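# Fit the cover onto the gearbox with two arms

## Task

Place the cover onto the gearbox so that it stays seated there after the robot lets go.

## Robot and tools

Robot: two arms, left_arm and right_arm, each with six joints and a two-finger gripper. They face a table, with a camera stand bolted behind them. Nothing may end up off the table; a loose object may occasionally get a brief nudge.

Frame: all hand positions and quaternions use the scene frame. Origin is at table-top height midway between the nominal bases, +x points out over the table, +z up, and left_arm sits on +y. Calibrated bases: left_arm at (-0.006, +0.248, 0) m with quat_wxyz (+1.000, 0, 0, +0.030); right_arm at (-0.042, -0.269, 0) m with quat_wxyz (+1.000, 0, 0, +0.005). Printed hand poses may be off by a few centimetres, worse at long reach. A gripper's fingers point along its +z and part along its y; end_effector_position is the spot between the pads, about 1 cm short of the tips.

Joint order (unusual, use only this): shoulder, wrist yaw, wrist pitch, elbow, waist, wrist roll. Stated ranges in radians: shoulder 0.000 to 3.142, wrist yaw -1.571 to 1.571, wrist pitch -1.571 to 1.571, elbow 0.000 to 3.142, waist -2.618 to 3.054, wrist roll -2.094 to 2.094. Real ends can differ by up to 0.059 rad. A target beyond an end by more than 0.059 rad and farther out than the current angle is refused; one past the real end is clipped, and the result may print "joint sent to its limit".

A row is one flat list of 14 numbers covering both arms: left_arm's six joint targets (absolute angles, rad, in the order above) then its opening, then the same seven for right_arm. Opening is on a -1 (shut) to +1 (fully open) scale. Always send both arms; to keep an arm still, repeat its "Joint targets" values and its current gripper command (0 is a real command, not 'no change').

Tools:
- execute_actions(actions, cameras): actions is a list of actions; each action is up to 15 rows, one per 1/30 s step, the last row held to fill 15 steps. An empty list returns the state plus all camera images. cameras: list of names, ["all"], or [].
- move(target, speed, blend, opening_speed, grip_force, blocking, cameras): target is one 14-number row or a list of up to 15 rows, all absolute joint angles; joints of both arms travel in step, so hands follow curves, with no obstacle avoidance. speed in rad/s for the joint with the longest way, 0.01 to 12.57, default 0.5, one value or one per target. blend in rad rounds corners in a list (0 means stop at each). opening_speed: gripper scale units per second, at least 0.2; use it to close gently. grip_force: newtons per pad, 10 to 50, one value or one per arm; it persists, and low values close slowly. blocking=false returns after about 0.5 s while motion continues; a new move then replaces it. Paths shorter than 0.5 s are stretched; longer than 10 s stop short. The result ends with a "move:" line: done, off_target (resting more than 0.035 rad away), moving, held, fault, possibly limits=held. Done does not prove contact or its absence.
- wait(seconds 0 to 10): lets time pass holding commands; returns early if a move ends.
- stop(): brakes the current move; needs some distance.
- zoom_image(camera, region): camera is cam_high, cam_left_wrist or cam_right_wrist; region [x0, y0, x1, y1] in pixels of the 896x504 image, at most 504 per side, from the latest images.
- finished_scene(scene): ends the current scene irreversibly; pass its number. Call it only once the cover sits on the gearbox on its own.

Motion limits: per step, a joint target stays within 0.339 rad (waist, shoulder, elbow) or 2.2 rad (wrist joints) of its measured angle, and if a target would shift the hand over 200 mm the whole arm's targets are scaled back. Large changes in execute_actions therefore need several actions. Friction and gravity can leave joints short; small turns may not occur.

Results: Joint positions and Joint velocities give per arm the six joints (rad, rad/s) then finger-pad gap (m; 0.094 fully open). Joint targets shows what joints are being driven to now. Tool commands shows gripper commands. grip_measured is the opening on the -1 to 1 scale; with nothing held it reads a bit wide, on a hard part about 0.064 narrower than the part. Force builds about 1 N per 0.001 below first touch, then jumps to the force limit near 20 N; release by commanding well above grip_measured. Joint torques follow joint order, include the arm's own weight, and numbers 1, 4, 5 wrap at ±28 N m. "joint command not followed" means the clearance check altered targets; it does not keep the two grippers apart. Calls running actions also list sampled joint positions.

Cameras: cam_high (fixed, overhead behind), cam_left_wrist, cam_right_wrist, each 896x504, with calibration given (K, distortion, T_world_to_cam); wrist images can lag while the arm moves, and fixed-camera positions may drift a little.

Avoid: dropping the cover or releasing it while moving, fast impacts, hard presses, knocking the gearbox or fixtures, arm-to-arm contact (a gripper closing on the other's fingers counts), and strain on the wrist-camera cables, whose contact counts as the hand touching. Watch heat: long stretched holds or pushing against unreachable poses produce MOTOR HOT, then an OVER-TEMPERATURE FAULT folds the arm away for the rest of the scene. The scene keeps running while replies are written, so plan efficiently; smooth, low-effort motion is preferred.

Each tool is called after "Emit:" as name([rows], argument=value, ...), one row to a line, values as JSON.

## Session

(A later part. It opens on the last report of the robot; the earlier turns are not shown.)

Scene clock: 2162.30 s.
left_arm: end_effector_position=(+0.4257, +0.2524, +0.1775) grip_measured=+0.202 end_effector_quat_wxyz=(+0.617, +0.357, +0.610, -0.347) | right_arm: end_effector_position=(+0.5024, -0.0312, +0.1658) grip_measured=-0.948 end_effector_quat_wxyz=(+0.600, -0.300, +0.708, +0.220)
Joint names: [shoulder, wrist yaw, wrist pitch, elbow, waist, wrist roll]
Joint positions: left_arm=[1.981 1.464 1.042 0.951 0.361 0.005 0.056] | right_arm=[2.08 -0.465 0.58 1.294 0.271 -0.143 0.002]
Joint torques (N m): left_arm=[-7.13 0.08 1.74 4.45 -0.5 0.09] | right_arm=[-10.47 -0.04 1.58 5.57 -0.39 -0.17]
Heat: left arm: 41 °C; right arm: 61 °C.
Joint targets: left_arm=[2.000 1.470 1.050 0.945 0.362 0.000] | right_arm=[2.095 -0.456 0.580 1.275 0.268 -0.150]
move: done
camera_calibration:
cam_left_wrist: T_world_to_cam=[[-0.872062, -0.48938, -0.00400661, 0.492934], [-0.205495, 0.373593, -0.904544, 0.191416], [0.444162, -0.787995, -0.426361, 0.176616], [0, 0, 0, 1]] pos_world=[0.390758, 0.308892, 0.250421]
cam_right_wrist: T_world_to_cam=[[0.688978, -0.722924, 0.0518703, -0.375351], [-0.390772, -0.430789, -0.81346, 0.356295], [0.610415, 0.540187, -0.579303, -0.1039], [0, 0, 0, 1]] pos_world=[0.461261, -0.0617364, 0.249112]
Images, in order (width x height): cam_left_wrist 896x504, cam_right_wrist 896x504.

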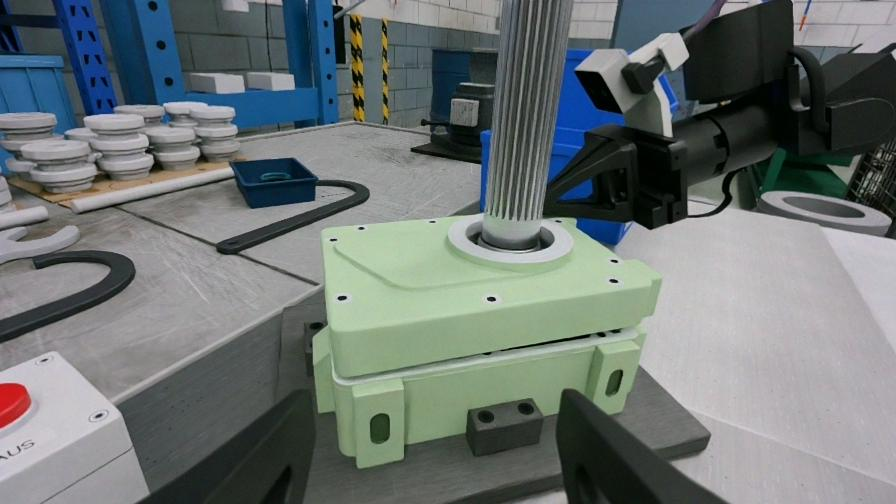

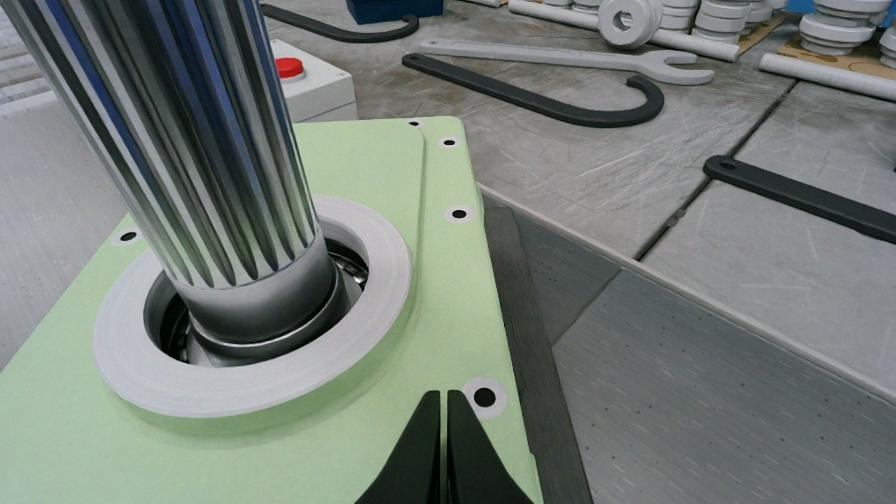

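Emit:
move([
  [2.0,1.47,1.05,0.945,0.362,0,0.2,2.085,-0.456,0.60,1.235,0.268,-0.15,-0.95],
  [2.0,1.47,1.05,0.945,0.362,0,0.2,2.115,-0.456,0.60,1.235,0.268,-0.15,-0.95],
], speed=0.15, cameras=["cam_left_wrist","cam_right_wrist"])

Emit:
zoom_image(camera="cam_left_wrist", region=[440, 120, 690, 370])

Scene clock: 2168.17 s.
left_arm: end_effector_position=(+0.4257, +0.2524, +0.1775) grip_measured=+0.202 end_effector_quat_wxyz=(+0.617, +0.357, +0.610, -0.347) | right_arm: end_effector_position=(+0.4993, -0.0320, +0.1647) grip_measured=-0.948 end_effector_quat_wxyz=(+0.610, -0.302, +0.700, +0.219)
Joint names: [shoulder, wrist yaw, wrist pitch, elbow, waist, wrist roll]
Joint positions: left_arm=[1.981 1.464 1.042 0.951 0.361 0.005 0.056] | right_arm=[2.08 -0.465 0.637 1.262 0.271 -0.145 0.002]
Joint torques (N m): left_arm=[-7.12 0.09 1.73 4.42 -0.53 0.07] | right_arm=[-8.58 -0.03 1.24 4.71 -0.4 -0.15]
Heat: left arm: 41 °C; right arm: 62 °C.
Joint targets: left_arm=[2.000 1.470 1.050 0.945 0.362 0.000] | right_arm=[2.115 -0.456 0.600 1.235 0.268 -0.150]
move: off_target (right_arm); right_arm: the wrist pitch is farthest, 0.037 rad from its target
camera_calibration:
cam_left_wrist: T_world_to_cam=[[-0.872062, -0.48938, -0.00400661, 0.492934], [-0.205495, 0.373593, -0.904544, 0.191416], [0.444162, -0.787995, -0.426361, 0.176616], [0, 0, 0, 1]] pos_world=[0.390758, 0.308892, 0.250421]
cam_right_wrist: T_world_to_cam=[[0.687711, -0.723069, 0.0650005, -0.375403], [-0.369941, -0.426068, -0.825596, 0.345529], [0.624658, 0.543725, -0.560505, -0.112357], [0, 0, 0, 1]] pos_world=[0.456178, -0.0631326, 0.246692]
Images, in order (width x height): cam_left_wrist 896x504, cam_right_wrist 896x504.

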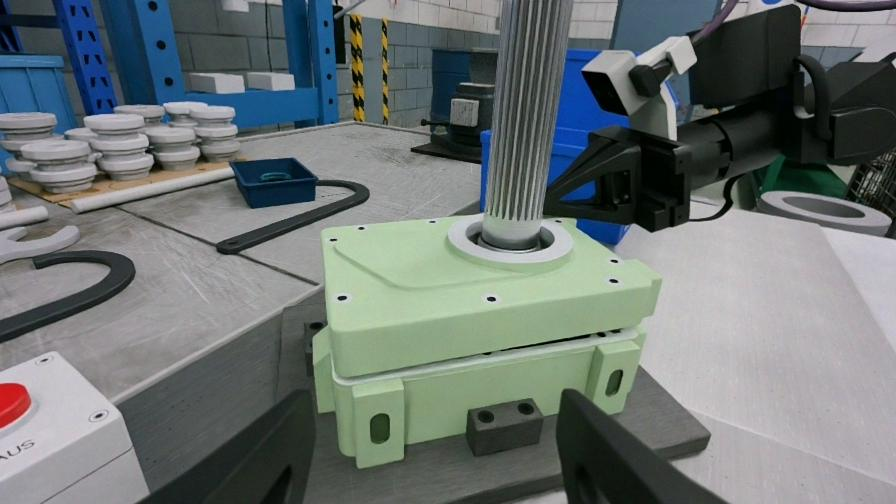

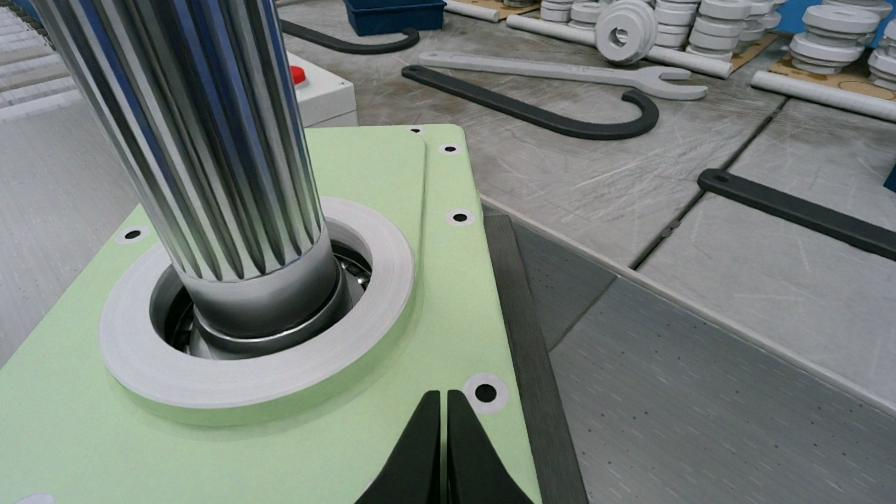

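Scaled by 2.016 from the camera's 896x504 image, which has a finer 1280x720 frame.

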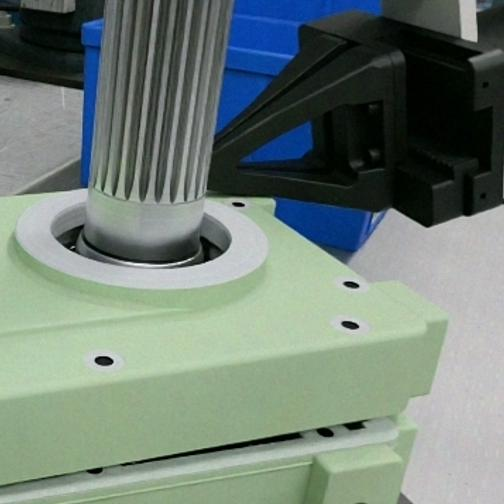

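Emit:
move([
  [2.0,1.47,1.05,0.945,0.362,0,0.2,2.17,-0.456,0.62,1.235,0.268,-0.15,-0.95],
], speed=0.15, cameras=["cam_left_wrist","cam_right_wrist"])

Emit:
zoom_image(camera="cam_left_wrist", region=[440, 120, 690, 370])

Scene clock: 2177.63 s.
left_arm: end_effector_position=(+0.4257, +0.2524, +0.1775) grip_measured=+0.202 end_effector_quat_wxyz=(+0.617, +0.357, +0.610, -0.347) | right_arm: end_effector_position=(+0.5036, -0.0308, +0.1641) grip_measured=-0.948 end_effector_quat_wxyz=(+0.627, -0.302, +0.685, +0.216)
Joint names: [shoulder, wrist yaw, wrist pitch, elbow, waist, wrist roll]
Joint positions: left_arm=[1.981 1.464 1.042 0.951 0.361 0.005 0.056] | right_arm=[2.112 -0.465 0.715 1.262 0.271 -0.145 0.002]
Joint torques (N m): left_arm=[-7.19 0.1 1.72 4.41 -0.53 0.07] | right_arm=[-6.71 -0.01 0.74 4.6 -0.42 -0.15]
Heat: left arm: 41 °C; right arm: 61 °C.
Joint targets: left_arm=[2.000 1.470 1.050 0.945 0.362 0.000] | right_arm=[2.170 -0.456 0.620 1.235 0.268 -0.150]
move: off_target (right_arm); right_arm: the wrist pitch is farthest, 0.095 rad from its target
camera_calibration:
cam_left_wrist: T_world_to_cam=[[-0.872062, -0.48938, -0.00400661, 0.492934], [-0.205495, 0.373593, -0.904544, 0.191416], [0.444162, -0.787995, -0.426361, 0.176616], [0, 0, 0, 1]] pos_world=[0.390758, 0.308892, 0.250421]
cam_right_wrist: T_world_to_cam=[[0.684377, -0.724042, 0.0859655, -0.379145], [-0.333209, -0.415446, -0.84639, 0.332391], [0.648537, 0.550606, -0.525579, -0.133495], [0, 0, 0, 1]] pos_world=[0.45681, -0.0629235, 0.243764]
Images, in order (width x height): cam_left_wrist 896x504, cam_right_wrist 896x504.

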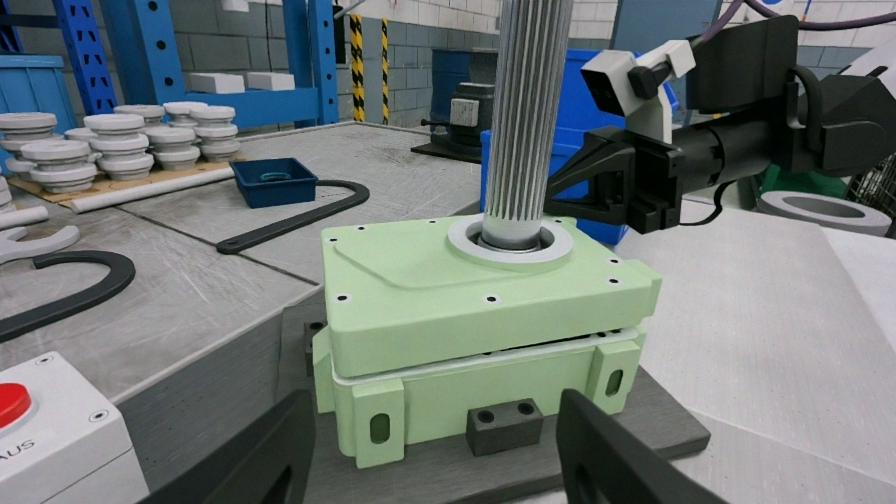

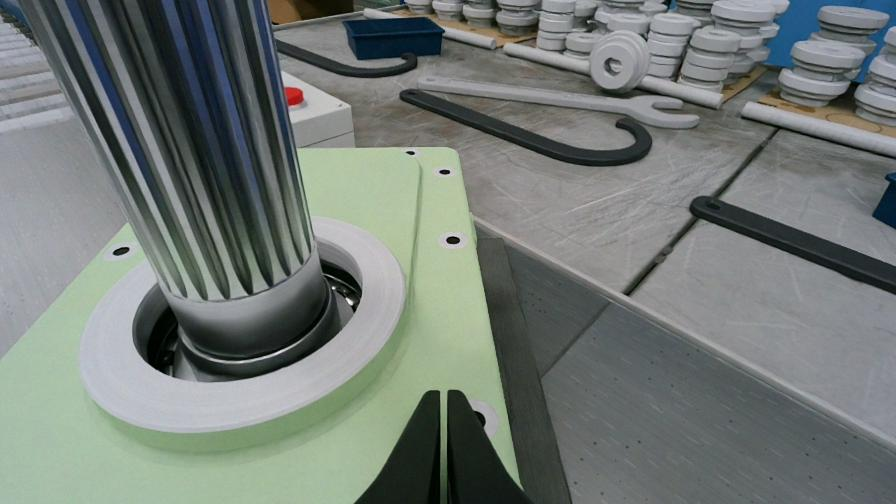

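Scaled by 2.016 from the camera's 896x504 image, which has a finer 1280x720 frame.

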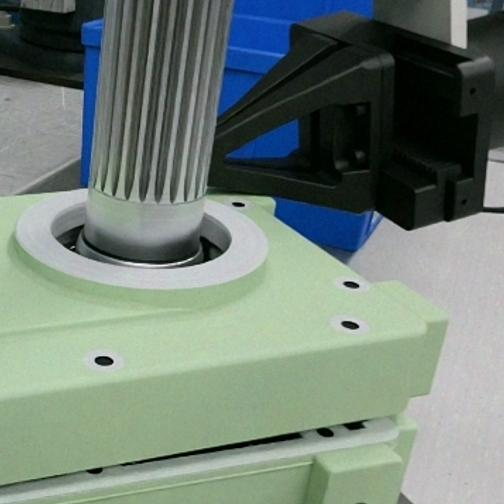

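Emit:
move([
  [2.0,1.47,1.05,0.945,0.362,0,0.2,2.17,-0.456,0.2,1.235,0.268,-0.15,-0.95],
], speed=0.3, cameras=["cam_left_wrist"])

Emit:
zoom_image(camera="cam_left_wrist", region=[440, 120, 690, 370])

Scene clock: 2190.20 s.
left_arm: end_effector_position=(+0.4257, +0.2524, +0.1775) grip_measured=+0.202 end_effector_quat_wxyz=(+0.617, +0.357, +0.610, -0.347) | right_arm: end_effector_position=(+0.5002, -0.0316, +0.1486) grip_measured=-0.948 end_effector_quat_wxyz=(+0.572, -0.303, +0.730, +0.221)
Joint names: [shoulder, wrist yaw, wrist pitch, elbow, waist, wrist roll]
Joint positions: left_arm=[1.981 1.464 1.042 0.951 0.361 0.005 0.056] | right_arm=[2.088 -0.466 0.503 1.304 0.271 -0.154 0.002]
Joint torques (N m): left_arm=[-7.19 0.09 1.73 4.41 -0.54 0.08] | right_arm=[-4.55 -0.04 -1.16 0.99 -0.4 -0.03]
Heat: left arm: 41 °C; right arm: 57 °C.
Joint targets: left_arm=[2.000 1.470 1.050 0.945 0.362 0.000] | right_arm=[2.170 -0.456 0.200 1.235 0.268 -0.150]
move: off_target (right_arm); right_arm: the wrist pitch is farthest, 0.303 rad from its target
camera_calibration:
cam_left_wrist: T_world_to_cam=[[-0.872062, -0.48938, -0.00400661, 0.492934], [-0.205495, 0.373593, -0.904544, 0.191416], [0.444162, -0.787995, -0.426361, 0.176616], [0, 0, 0, 1]] pos_world=[0.390758, 0.308892, 0.250421]
Images, in order (width x height): cam_left_wrist 896x504.

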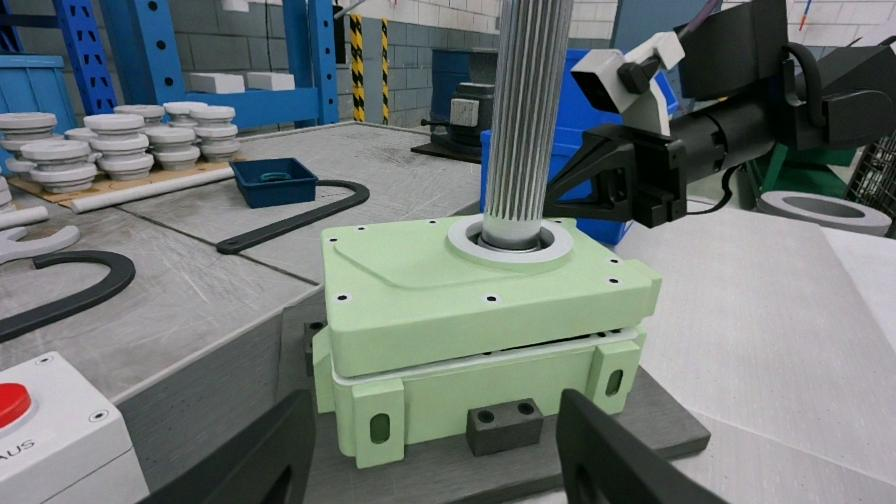

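Scaled by 2.016 from the camera's 896x504 image, which has a finer 1280x720 frame.

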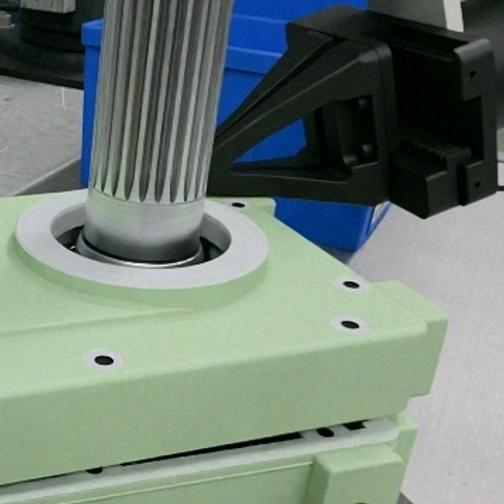

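Emit:
move([
  [2.0,1.47,1.05,0.945,0.362,0,0.2,1.95,-0.466,0.5,1.30,0.27,-0.15,-0.95],
  [2.0,1.47,1.05,0.945,0.362,0,0.2,1.95,-0.59,1.207,0.885,0.163,-0.02,-0.95],
  [2.0,1.47,1.05,0.945,0.362,0,0.2,2.2,-1.0,1.2,1.15,0.0,0,-0.95],
  [2.0,1.47,1.05,0.945,0.362,0,0.2,2.50,-1.2975,1.259,1.42,-0.0435,0,-0.95],
], speed=[0.4,0.6,0.6,0.4], blend=[0.05,0.1,0.1,0], cameras=["cam_high","cam_right_wrist"])

Scene clock: 2241.53 s.
left_arm: end_effector_position=(+0.4257, +0.2524, +0.1775) grip_measured=+0.202 end_effector_quat_wxyz=(+0.617, +0.357, +0.610, -0.347) | right_arm: end_effector_position=(+0.4793, -0.1177, +0.0982) grip_measured=-0.948 end_effector_quat_wxyz=(+0.610, -0.442, +0.534, +0.383)
Joint names: [shoulder, wrist yaw, wrist pitch, elbow, waist, wrist roll]
Joint positions: left_arm=[1.981 1.464 1.042 0.951 0.361 0.005 0.056] | right_arm=[2.49 -1.279 1.237 1.385 -0.039 -0.004 0.002]
Joint torques (N m): left_arm=[-7.1 0.09 1.72 4.4 -0.55 0.08] | right_arm=[-12.08 -0.14 1.38 8.8 -0.57 -0.03]
Heat: left arm: 41 °C; right arm: 52 °C.
Joint targets: left_arm=[2.000 1.470 1.050 0.945 0.362 0.000] | right_arm=[2.500 -1.297 1.259 1.420 -0.044 0.000]
move: done
camera_calibration:
cam_right_wrist: T_world_to_cam=[[0.938684, -0.317936, 0.133374, -0.498585], [-0.00711308, -0.404615, -0.91446, 0.0841481], [0.344705, 0.85744, -0.382067, 0.0630626], [0, 0, 0, 1]] pos_world=[0.446874, -0.178543, 0.167542]
Images, in order (width x height): cam_high 896x504, cam_right_wrist 896x504.

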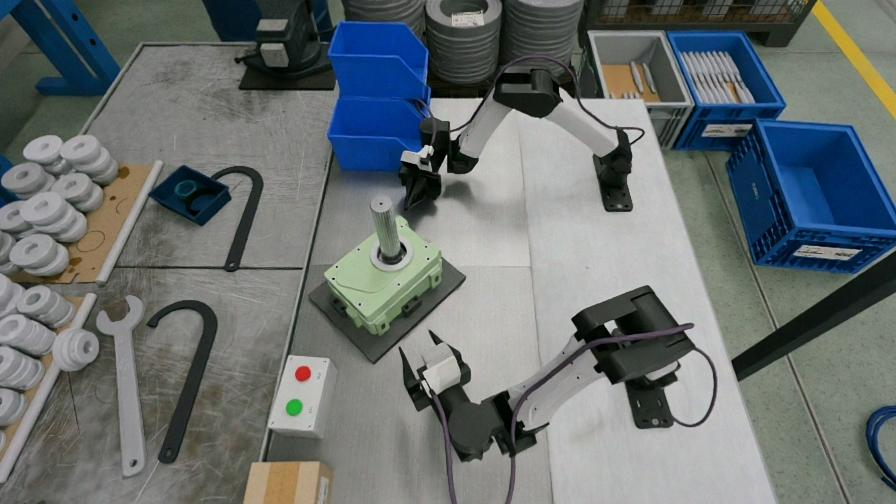

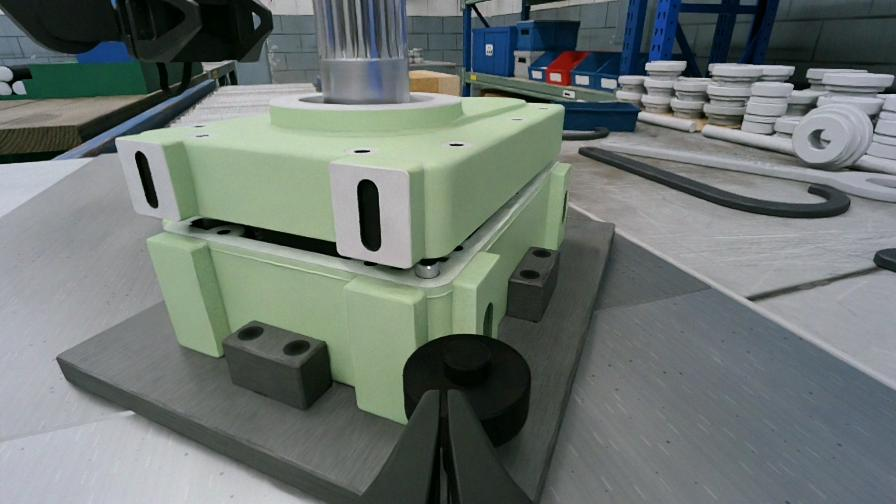

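Emit:
zoom_image(camera="cam_right_wrist", region=[310, 140, 560, 320])

Emit:
zoom_image(camera="cam_right_wrist", region=[330, 280, 600, 504])

Emit:
zoom_image(camera="cam_high", region=[360, 140, 480, 260])

Scaled by 2.016 from the camera's 896x504 image, which has a finer 1280x720 frame.

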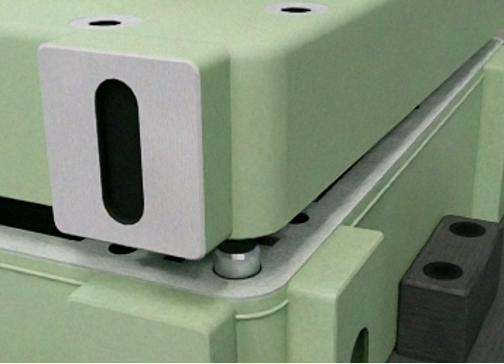

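Scaled by 1.867 from the camera's 896x504 image, which has a finer 1280x720 frame.

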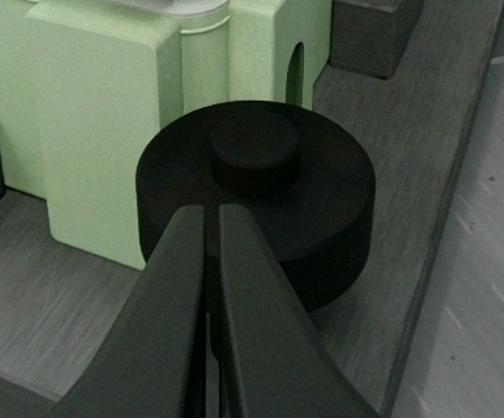

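Scaled by 4.200 from the camera's 896x504 image, which has a finer 1280x720 frame.

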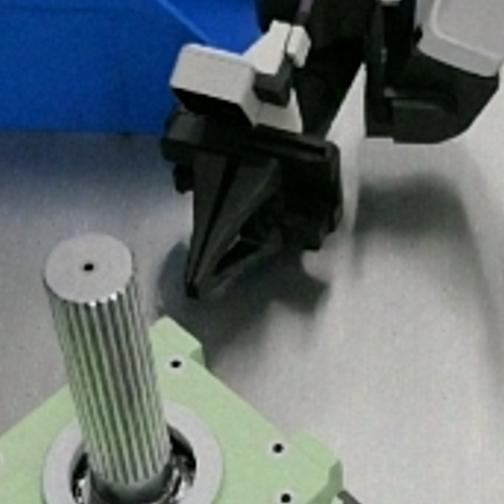

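Emit:
zoom_image(camera="cam_right_wrist", region=[140, 190, 360, 310])

Emit:
zoom_image(camera="cam_right_wrist", region=[390, 200, 510, 310])

Emit:
zoom_image(camera="cam_right_wrist", region=[450, 80, 600, 230])

Scaled by 2.291 from the camera's 896x504 image, which has a finer 1280x720 frame.

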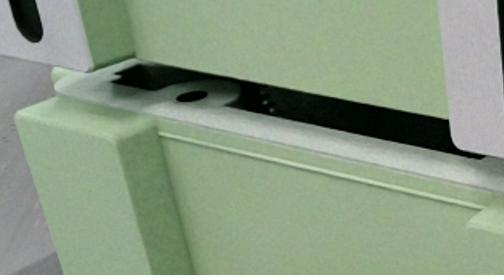

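Scaled by 4.200 from the camera's 896x504 image, which has a finer 1280x720 frame.

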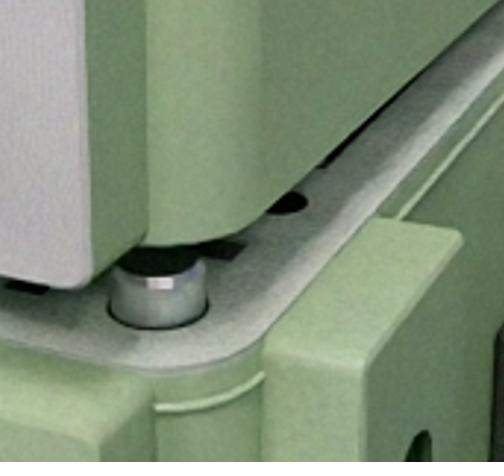

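Scaled by 3.360 from the camera's 896x504 image, which has a finer 1280x720 frame.

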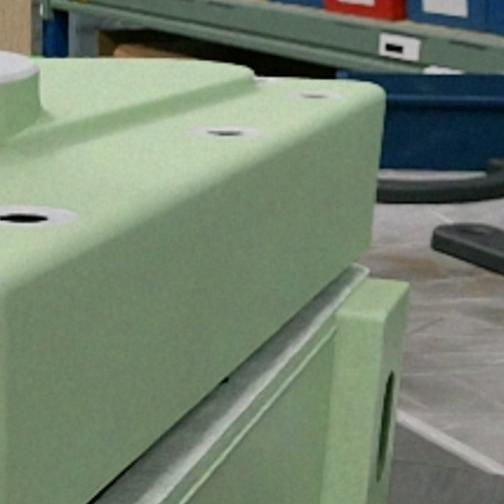

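Emit:
zoom_image(camera="cam_right_wrist", region=[290, 0, 430, 110])

Emit:
zoom_image(camera="cam_right_wrist", region=[330, 120, 480, 280])

Emit:
zoom_image(camera="cam_right_wrist", region=[110, 110, 250, 250])

Scaled by 3.600 from the camera's 896x504 image, which has a finer 1280x720 frame.

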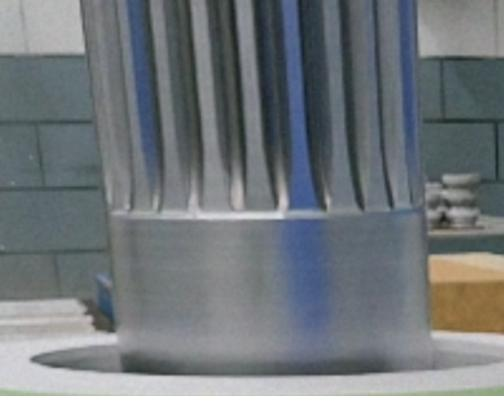

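Scaled by 3.150 from the camera's 896x504 image, which has a finer 1280x720 frame.

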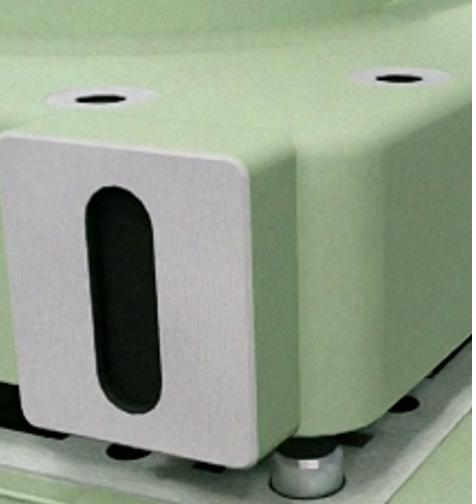

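Scaled by 3.600 from the camera's 896x504 image, which has a finer 1280x720 frame.

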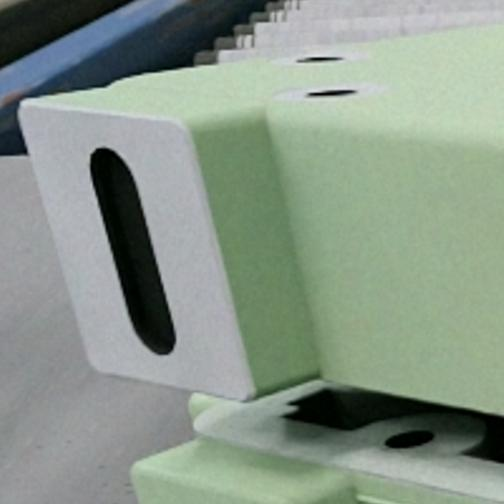

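Emit:
move([
  [2.0,1.47,1.05,0.945,0.362,0,0.2,2.2,-1.0,1.2,1.15,0.0,0,-0.95],
  [2.0,1.47,1.05,0.945,0.362,0,0.2,1.95,-0.59,1.207,0.885,0.163,-0.02,-0.1],
  [2.0,1.47,1.05,0.945,0.362,0,0.2,2.20,-0.59,1.498,0.86,0.163,-0.02,-0.1],
  [2.0,1.47,1.05,0.945,0.362,0,0.2,2.285,-0.526,1.37,1.05,0.236,-0.03,-0.1],
], speed=[0.5,0.6,0.4,0.25], blend=[0.1,0,0.02,0], cameras=["cam_left_wrist","cam_right_wrist"])

Scene clock: 2311.50 s.
left_arm: end_effector_position=(+0.4257, +0.2524, +0.1775) grip_measured=+0.202 end_effector_quat_wxyz=(+0.617, +0.357, +0.610, -0.347) | right_arm: end_effector_position=(+0.4677, -0.0537, +0.1279) grip_measured=-0.102 end_effector_quat_wxyz=(+0.697, -0.279, +0.610, +0.253)
Joint names: [shoulder, wrist yaw, wrist pitch, elbow, waist, wrist roll]
Joint positions: left_arm=[1.981 1.464 1.042 0.951 0.361 0.005 0.056] | right_arm=[2.271 -0.537 1.367 1.02 0.228 -0.021 0.042]
Joint torques (N m): left_arm=[-7.12 0.1 1.72 4.42 -0.51 0.08] | right_arm=[-9.98 0.08 1.53 7.99 0.57 -0.19]
Heat: left arm: 40 °C; right arm: 62 °C.
Joint targets: left_arm=[2.000 1.470 1.050 0.945 0.362 0.000] | right_arm=[2.285 -0.526 1.370 1.050 0.236 -0.030]
move: done; target 2's new numbers were sent with right_arm's shoulder 0.038 rad from that target
camera_calibration:
cam_left_wrist: T_world_to_cam=[[-0.872062, -0.48938, -0.00400661, 0.492934], [-0.205495, 0.373593, -0.904544, 0.191416], [0.444162, -0.787995, -0.426361, 0.176616], [0, 0, 0, 1]] pos_world=[0.390758, 0.308892, 0.250421]
cam_right_wrist: T_world_to_cam=[[0.692118, -0.716989, 0.0830623, -0.370943], [-0.180938, -0.283753, -0.941672, 0.22831], [0.698737, 0.636719, -0.326121, -0.161021], [0, 0, 0, 1]] pos_world=[0.410558, -0.0986531, 0.193292]
Images, in order (width x height): cam_left_wrist 896x504, cam_right_wrist 896x504.

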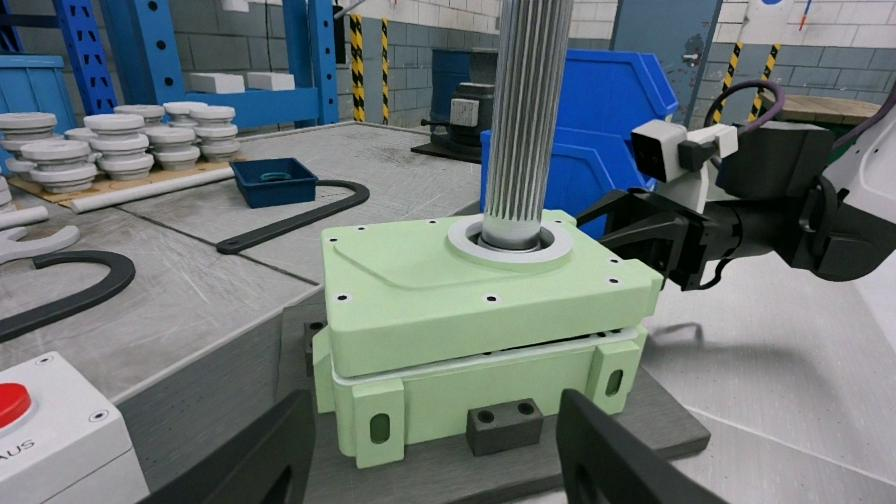

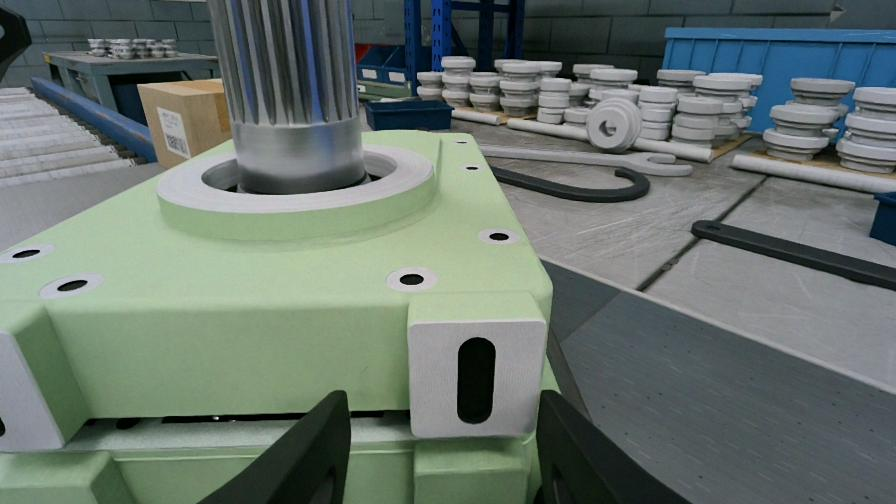

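Emit:
move([
  [2.0,1.47,1.05,0.945,0.362,0,0.2,2.31,-0.50,1.36,1.10,0.236,-0.03,-0.1],
], speed=0.15, cameras=["cam_right_wrist"])

Scene clock: 2318.87 s.
left_arm: end_effector_position=(+0.4257, +0.2524, +0.1775) grip_measured=+0.202 end_effector_quat_wxyz=(+0.617, +0.357, +0.610, -0.347) | right_arm: end_effector_position=(+0.4768, -0.0538, +0.1297) grip_measured=-0.102 end_effector_quat_wxyz=(+0.703, -0.275, +0.607, +0.248)
Joint names: [shoulder, wrist yaw, wrist pitch, elbow, waist, wrist roll]
Joint positions: left_arm=[1.981 1.464 1.042 0.951 0.361 0.005 0.056] | right_arm=[2.291 -0.523 1.362 1.059 0.228 -0.021 0.042]
Joint torques (N m): left_arm=[-7.12 0.09 1.71 4.45 -0.59 0.07] | right_arm=[-9.8 0.18 1.5 9.17 0.57 -0.2]
Heat: left arm: 40 °C; right arm: 61 °C.
Joint targets: left_arm=[2.000 1.470 1.050 0.945 0.362 0.000] | right_arm=[2.310 -0.500 1.360 1.100 0.236 -0.030]
move: off_target (right_arm); right_arm: the elbow is farthest, 0.041 rad from its target
camera_calibration:
cam_right_wrist: T_world_to_cam=[[0.680735, -0.727225, 0.0879963, -0.373201], [-0.17392, -0.277144, -0.944956, 0.229052], [0.711584, 0.627961, -0.315141, -0.17483], [0, 0, 0, 1]] pos_world=[0.418295, -0.0981343, 0.194188]
Images, in order (width x height): cam_right_wrist 896x504.

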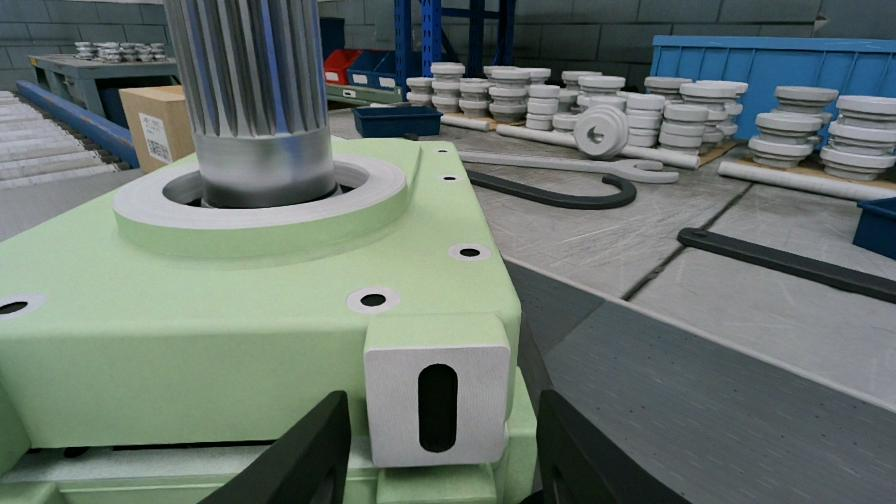

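Emit:
move([
  [2.0,1.47,1.05,0.945,0.362,0,0.2,2.30,-0.515,1.36,1.065,0.231,-0.03,-0.1],
  [2.0,1.47,1.05,0.945,0.362,0,0.2,2.30,-0.515,1.36,1.065,0.231,-0.03,-0.9],
  [2.0,1.47,1.05,0.945,0.362,0,0.2,2.31,-0.515,1.34,1.0,0.195,-0.03,-0.9],
], speed=0.15, cameras=["cam_left_wrist","cam_right_wrist"])

Emit:
zoom_image(camera="cam_left_wrist", region=[290, 190, 690, 480])

Scene clock: 2327.17 s.
left_arm: end_effector_position=(+0.4257, +0.2524, +0.1775) grip_measured=+0.202 end_effector_quat_wxyz=(+0.617, +0.357, +0.610, -0.347) | right_arm: end_effector_position=(+0.4761, -0.0558, +0.1266) grip_measured=-0.430 end_effector_quat_wxyz=(+0.700, -0.274, +0.611, +0.248)
Joint names: [shoulder, wrist yaw, wrist pitch, elbow, waist, wrist roll]
Joint positions: left_arm=[1.981 1.464 1.042 0.951 0.361 0.005 0.056] | right_arm=[2.291 -0.525 1.36 1.051 0.225 -0.02 0.027]
Joint torques (N m): left_arm=[-7.09 0.08 1.71 4.42 -0.58 0.09] | right_arm=[-9.8 0.07 1.33 0.55 -3.02 -0.21]
Heat: left arm: 40 °C; right arm: 59 °C.
Joint targets: left_arm=[2.000 1.470 1.050 0.945 0.362 0.000] | right_arm=[2.310 -0.515 1.340 1.000 0.195 -0.030]
move: off_target (right_arm); right_arm: the elbow is farthest, 0.051 rad from its target
camera_calibration:
cam_left_wrist: T_world_to_cam=[[-0.872062, -0.48938, -0.00400661, 0.492934], [-0.205495, 0.373593, -0.904544, 0.191416], [0.444162, -0.787995, -0.426361, 0.176616], [0, 0, 0, 1]] pos_world=[0.390758, 0.308892, 0.250421]
cam_right_wrist: T_world_to_cam=[[0.680155, -0.72837, 0.0828676, -0.373114], [-0.183319, -0.278447, -0.942795, 0.229519], [0.709777, 0.626055, -0.32291, -0.172226], [0, 0, 0, 1]] pos_world=[0.418093, -0.100033, 0.191695]
Images, in order (width x height): cam_left_wrist 896x504, cam_right_wrist 896x504.

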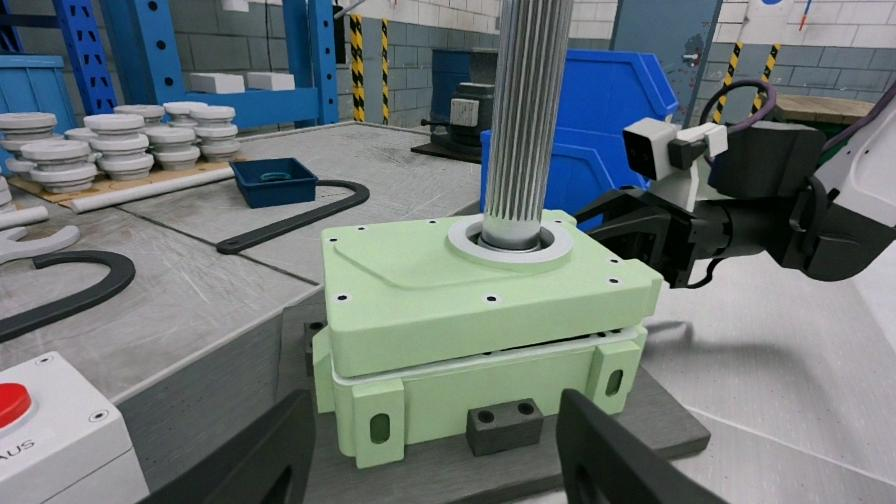

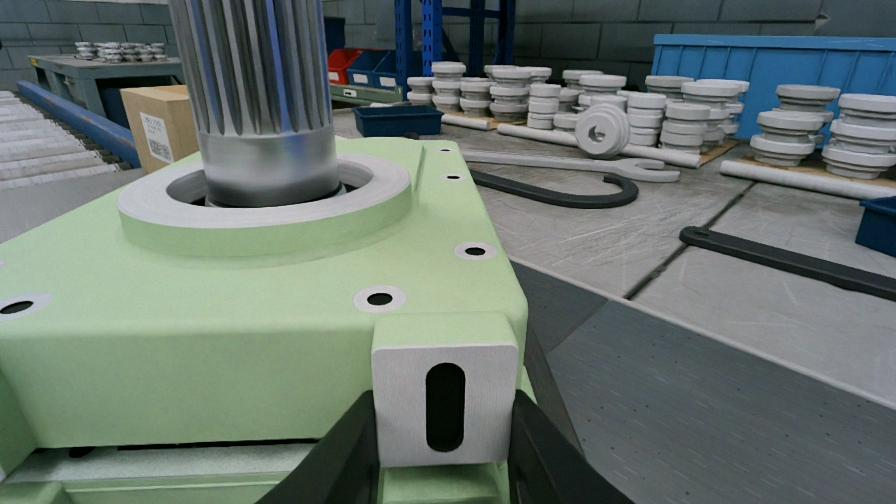

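Scaled by 1.260 from the camera's 896x504 image, which has a finer 1280x720 frame.

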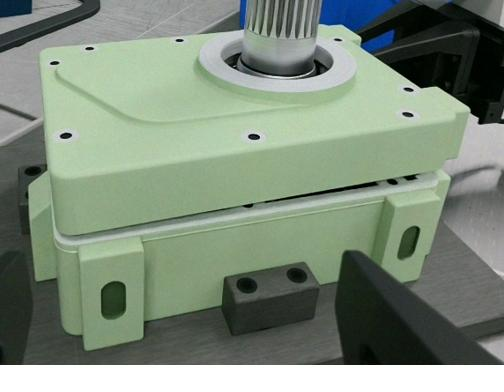

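Emit:
move([
  [2.0,1.47,1.05,0.945,0.362,0,0.2,2.33,-0.515,1.30,0.96,0.185,-0.03,-0.9],
  [2.0,1.47,1.05,0.945,0.362,0,0.2,2.35,-0.515,1.30,0.96,0.25,-0.03,-0.9],
  [2.0,1.47,1.05,0.945,0.362,0,0.2,2.35,-0.515,1.30,0.96,0.18,-0.03,-0.9],
], speed=0.15, cameras=["cam_left_wrist"])

Emit:
zoom_image(camera="cam_left_wrist", region=[290, 190, 690, 480])

Scene clock: 2333.37 s.
left_arm: end_effector_position=(+0.4257, +0.2524, +0.1775) grip_measured=+0.202 end_effector_quat_wxyz=(+0.617, +0.357, +0.610, -0.347) | right_arm: end_effector_position=(+0.4739, -0.0573, +0.1212) grip_measured=-0.430 end_effector_quat_wxyz=(+0.701, -0.267, +0.615, +0.244)
Joint names: [shoulder, wrist yaw, wrist pitch, elbow, waist, wrist roll]
Joint positions: left_arm=[1.981 1.464 1.042 0.951 0.361 0.005 0.056] | right_arm=[2.299 -0.504 1.383 1.033 0.229 -0.018 0.027]
Joint torques (N m): left_arm=[-7.15 0.09 1.72 4.4 -0.58 0.08] | right_arm=[-6.9 -0.12 0.76 -1.52 -4.82 -0.24]
Heat: left arm: 40 °C; right arm: 58 °C.
Joint targets: left_arm=[2.000 1.470 1.050 0.945 0.362 0.000] | right_arm=[2.350 -0.515 1.300 0.960 0.180 -0.030]
move: off_target (right_arm); right_arm: the wrist pitch is farthest, 0.083 rad from its target
camera_calibration:
cam_left_wrist: T_world_to_cam=[[-0.872062, -0.48938, -0.00400661, 0.492934], [-0.205495, 0.373593, -0.904544, 0.191416], [0.444162, -0.787995, -0.426361, 0.176616], [0, 0, 0, 1]] pos_world=[0.390758, 0.308892, 0.250421]
Images, in order (width x height): cam_left_wrist 896x504.

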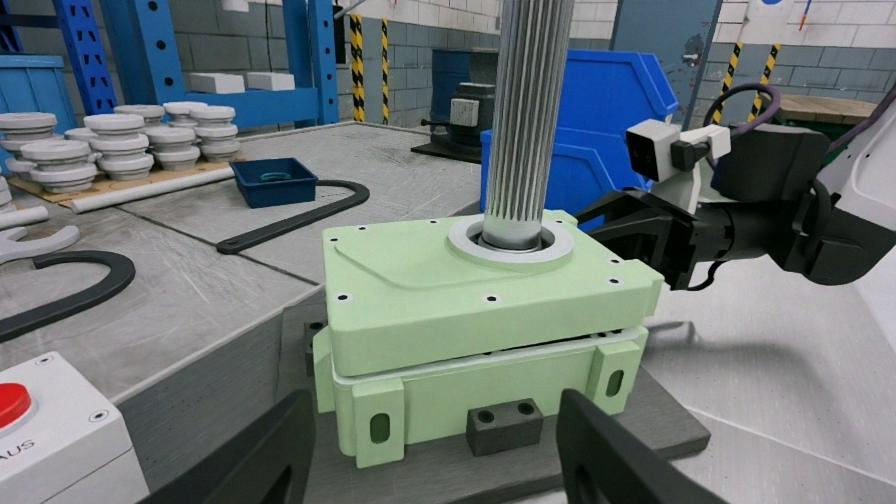

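Scaled by 1.260 from the camera's 896x504 image, which has a finer 1280x720 frame.

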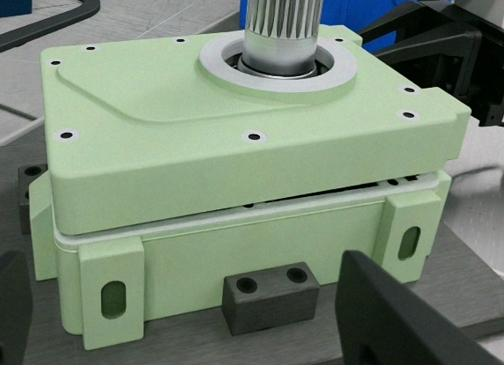

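Emit:
zoom_image(camera="cam_left_wrist", region=[310, 330, 450, 420])

Emit:
zoom_image(camera="cam_left_wrist", region=[440, 310, 660, 400])

Emit:
zoom_image(camera="cam_left_wrist", region=[430, 190, 590, 280])

Scaled by 3.600 from the camera's 896x504 image, which has a finer 1280x720 frame.

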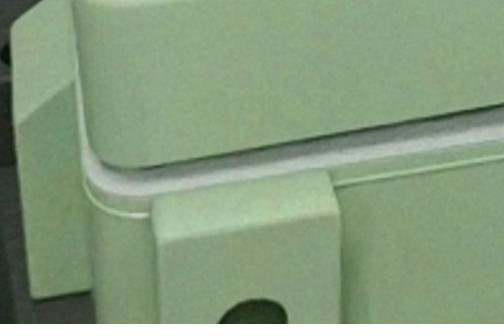

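Scaled by 2.291 from the camera's 896x504 image, which has a finer 1280x720 frame.

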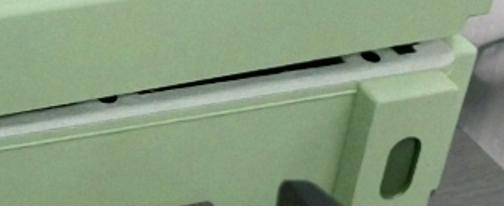

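Scaled by 3.150 from the camera's 896x504 image, which has a finer 1280x720 frame.

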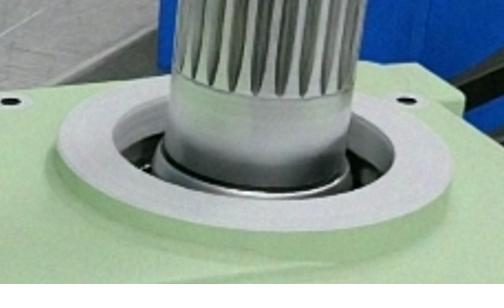

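Emit:
move([
  [2.0,1.47,1.05,0.945,0.362,0,0.2,2.22,-0.52,1.38,1.03,0.21,-0.03,-0.9],
  [2.0,1.47,1.05,0.945,0.362,0,0.2,2.22,-0.53,1.38,1.03,0.195,-0.03,-0.9],
], speed=0.15, cameras=["cam_left_wrist","cam_high"])

Emit:
zoom_image(camera="cam_left_wrist", region=[290, 190, 690, 480])

Emit:
zoom_image(camera="cam_high", region=[310, 210, 455, 345])

Scene clock: 2370.40 s.
left_arm: end_effector_position=(+0.4257, +0.2524, +0.1775) grip_measured=+0.202 end_effector_quat_wxyz=(+0.617, +0.357, +0.610, -0.347) | right_arm: end_effector_position=(+0.4755, -0.0556, +0.1295) grip_measured=-0.430 end_effector_quat_wxyz=(+0.701, -0.271, +0.612, +0.245)
Joint names: [shoulder, wrist yaw, wrist pitch, elbow, waist, wrist roll]
Joint positions: left_arm=[1.981 1.464 1.042 0.951 0.361 0.005 0.056] | right_arm=[2.278 -0.513 1.353 1.045 0.228 -0.022 0.027]
Joint torques (N m): left_arm=[-7.12 0.08 1.72 4.48 -0.54 0.09] | right_arm=[-16.58 -0.18 1.77 4 -3.34 -0.18]
Heat: left arm: 40 °C; right arm: 55 °C.
Joint targets: left_arm=[2.000 1.470 1.050 0.945 0.362 0.000] | right_arm=[2.220 -0.530 1.380 1.030 0.195 -0.030]
move: off_target (right_arm); right_arm: the shoulder is farthest, 0.058 rad from its target
camera_calibration:
cam_left_wrist: T_world_to_cam=[[-0.872062, -0.48938, -0.00400661, 0.492934], [-0.205495, 0.373593, -0.904544, 0.191416], [0.444162, -0.787995, -0.426361, 0.176616], [0, 0, 0, 1]] pos_world=[0.390758, 0.308892, 0.250421]
Images, in order (width x height): cam_high 896x504, cam_left_wrist 896x504.

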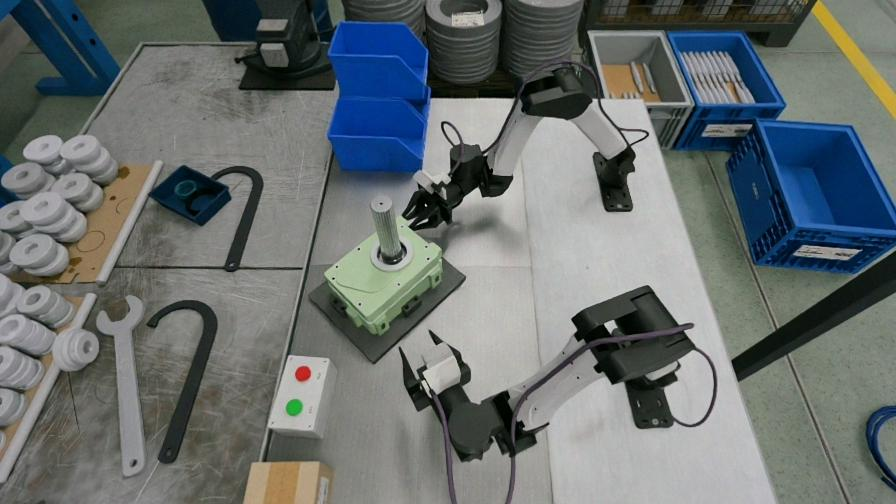

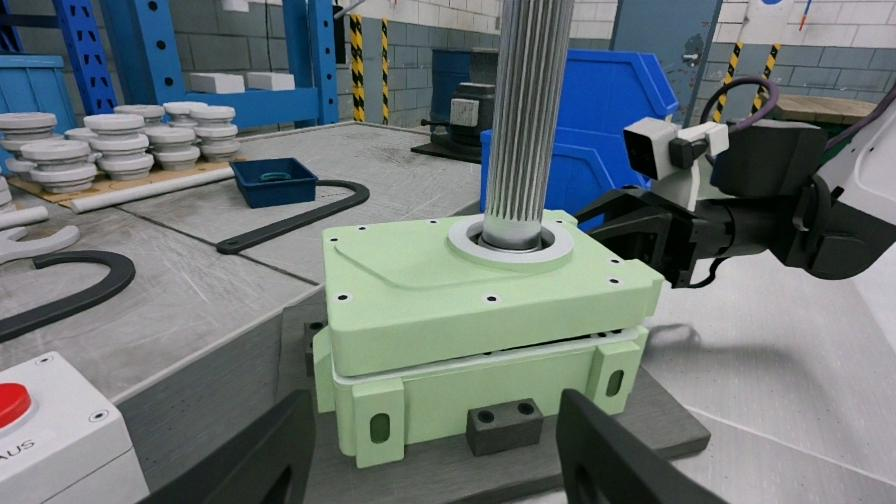

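Scaled by 1.260 from the camera's 896x504 image, which has a finer 1280x720 frame.

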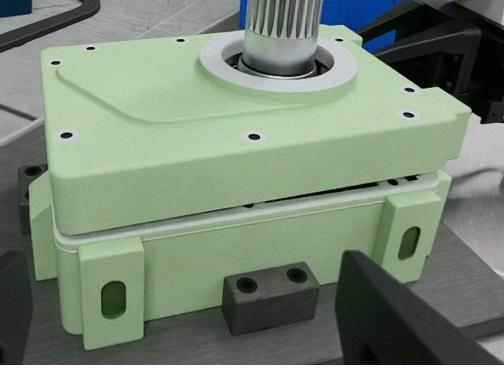

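Scaled by 3.476 from the camera's 896x504 image, which has a finer 1280x720 frame.

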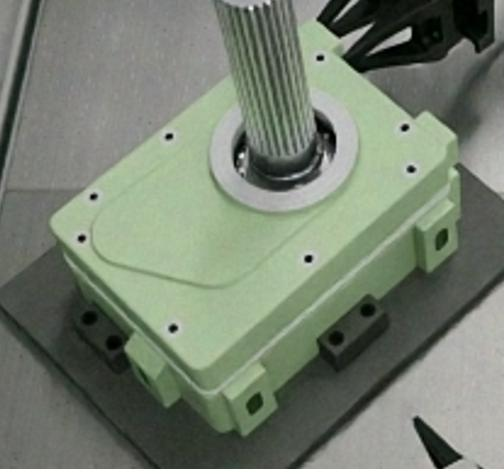

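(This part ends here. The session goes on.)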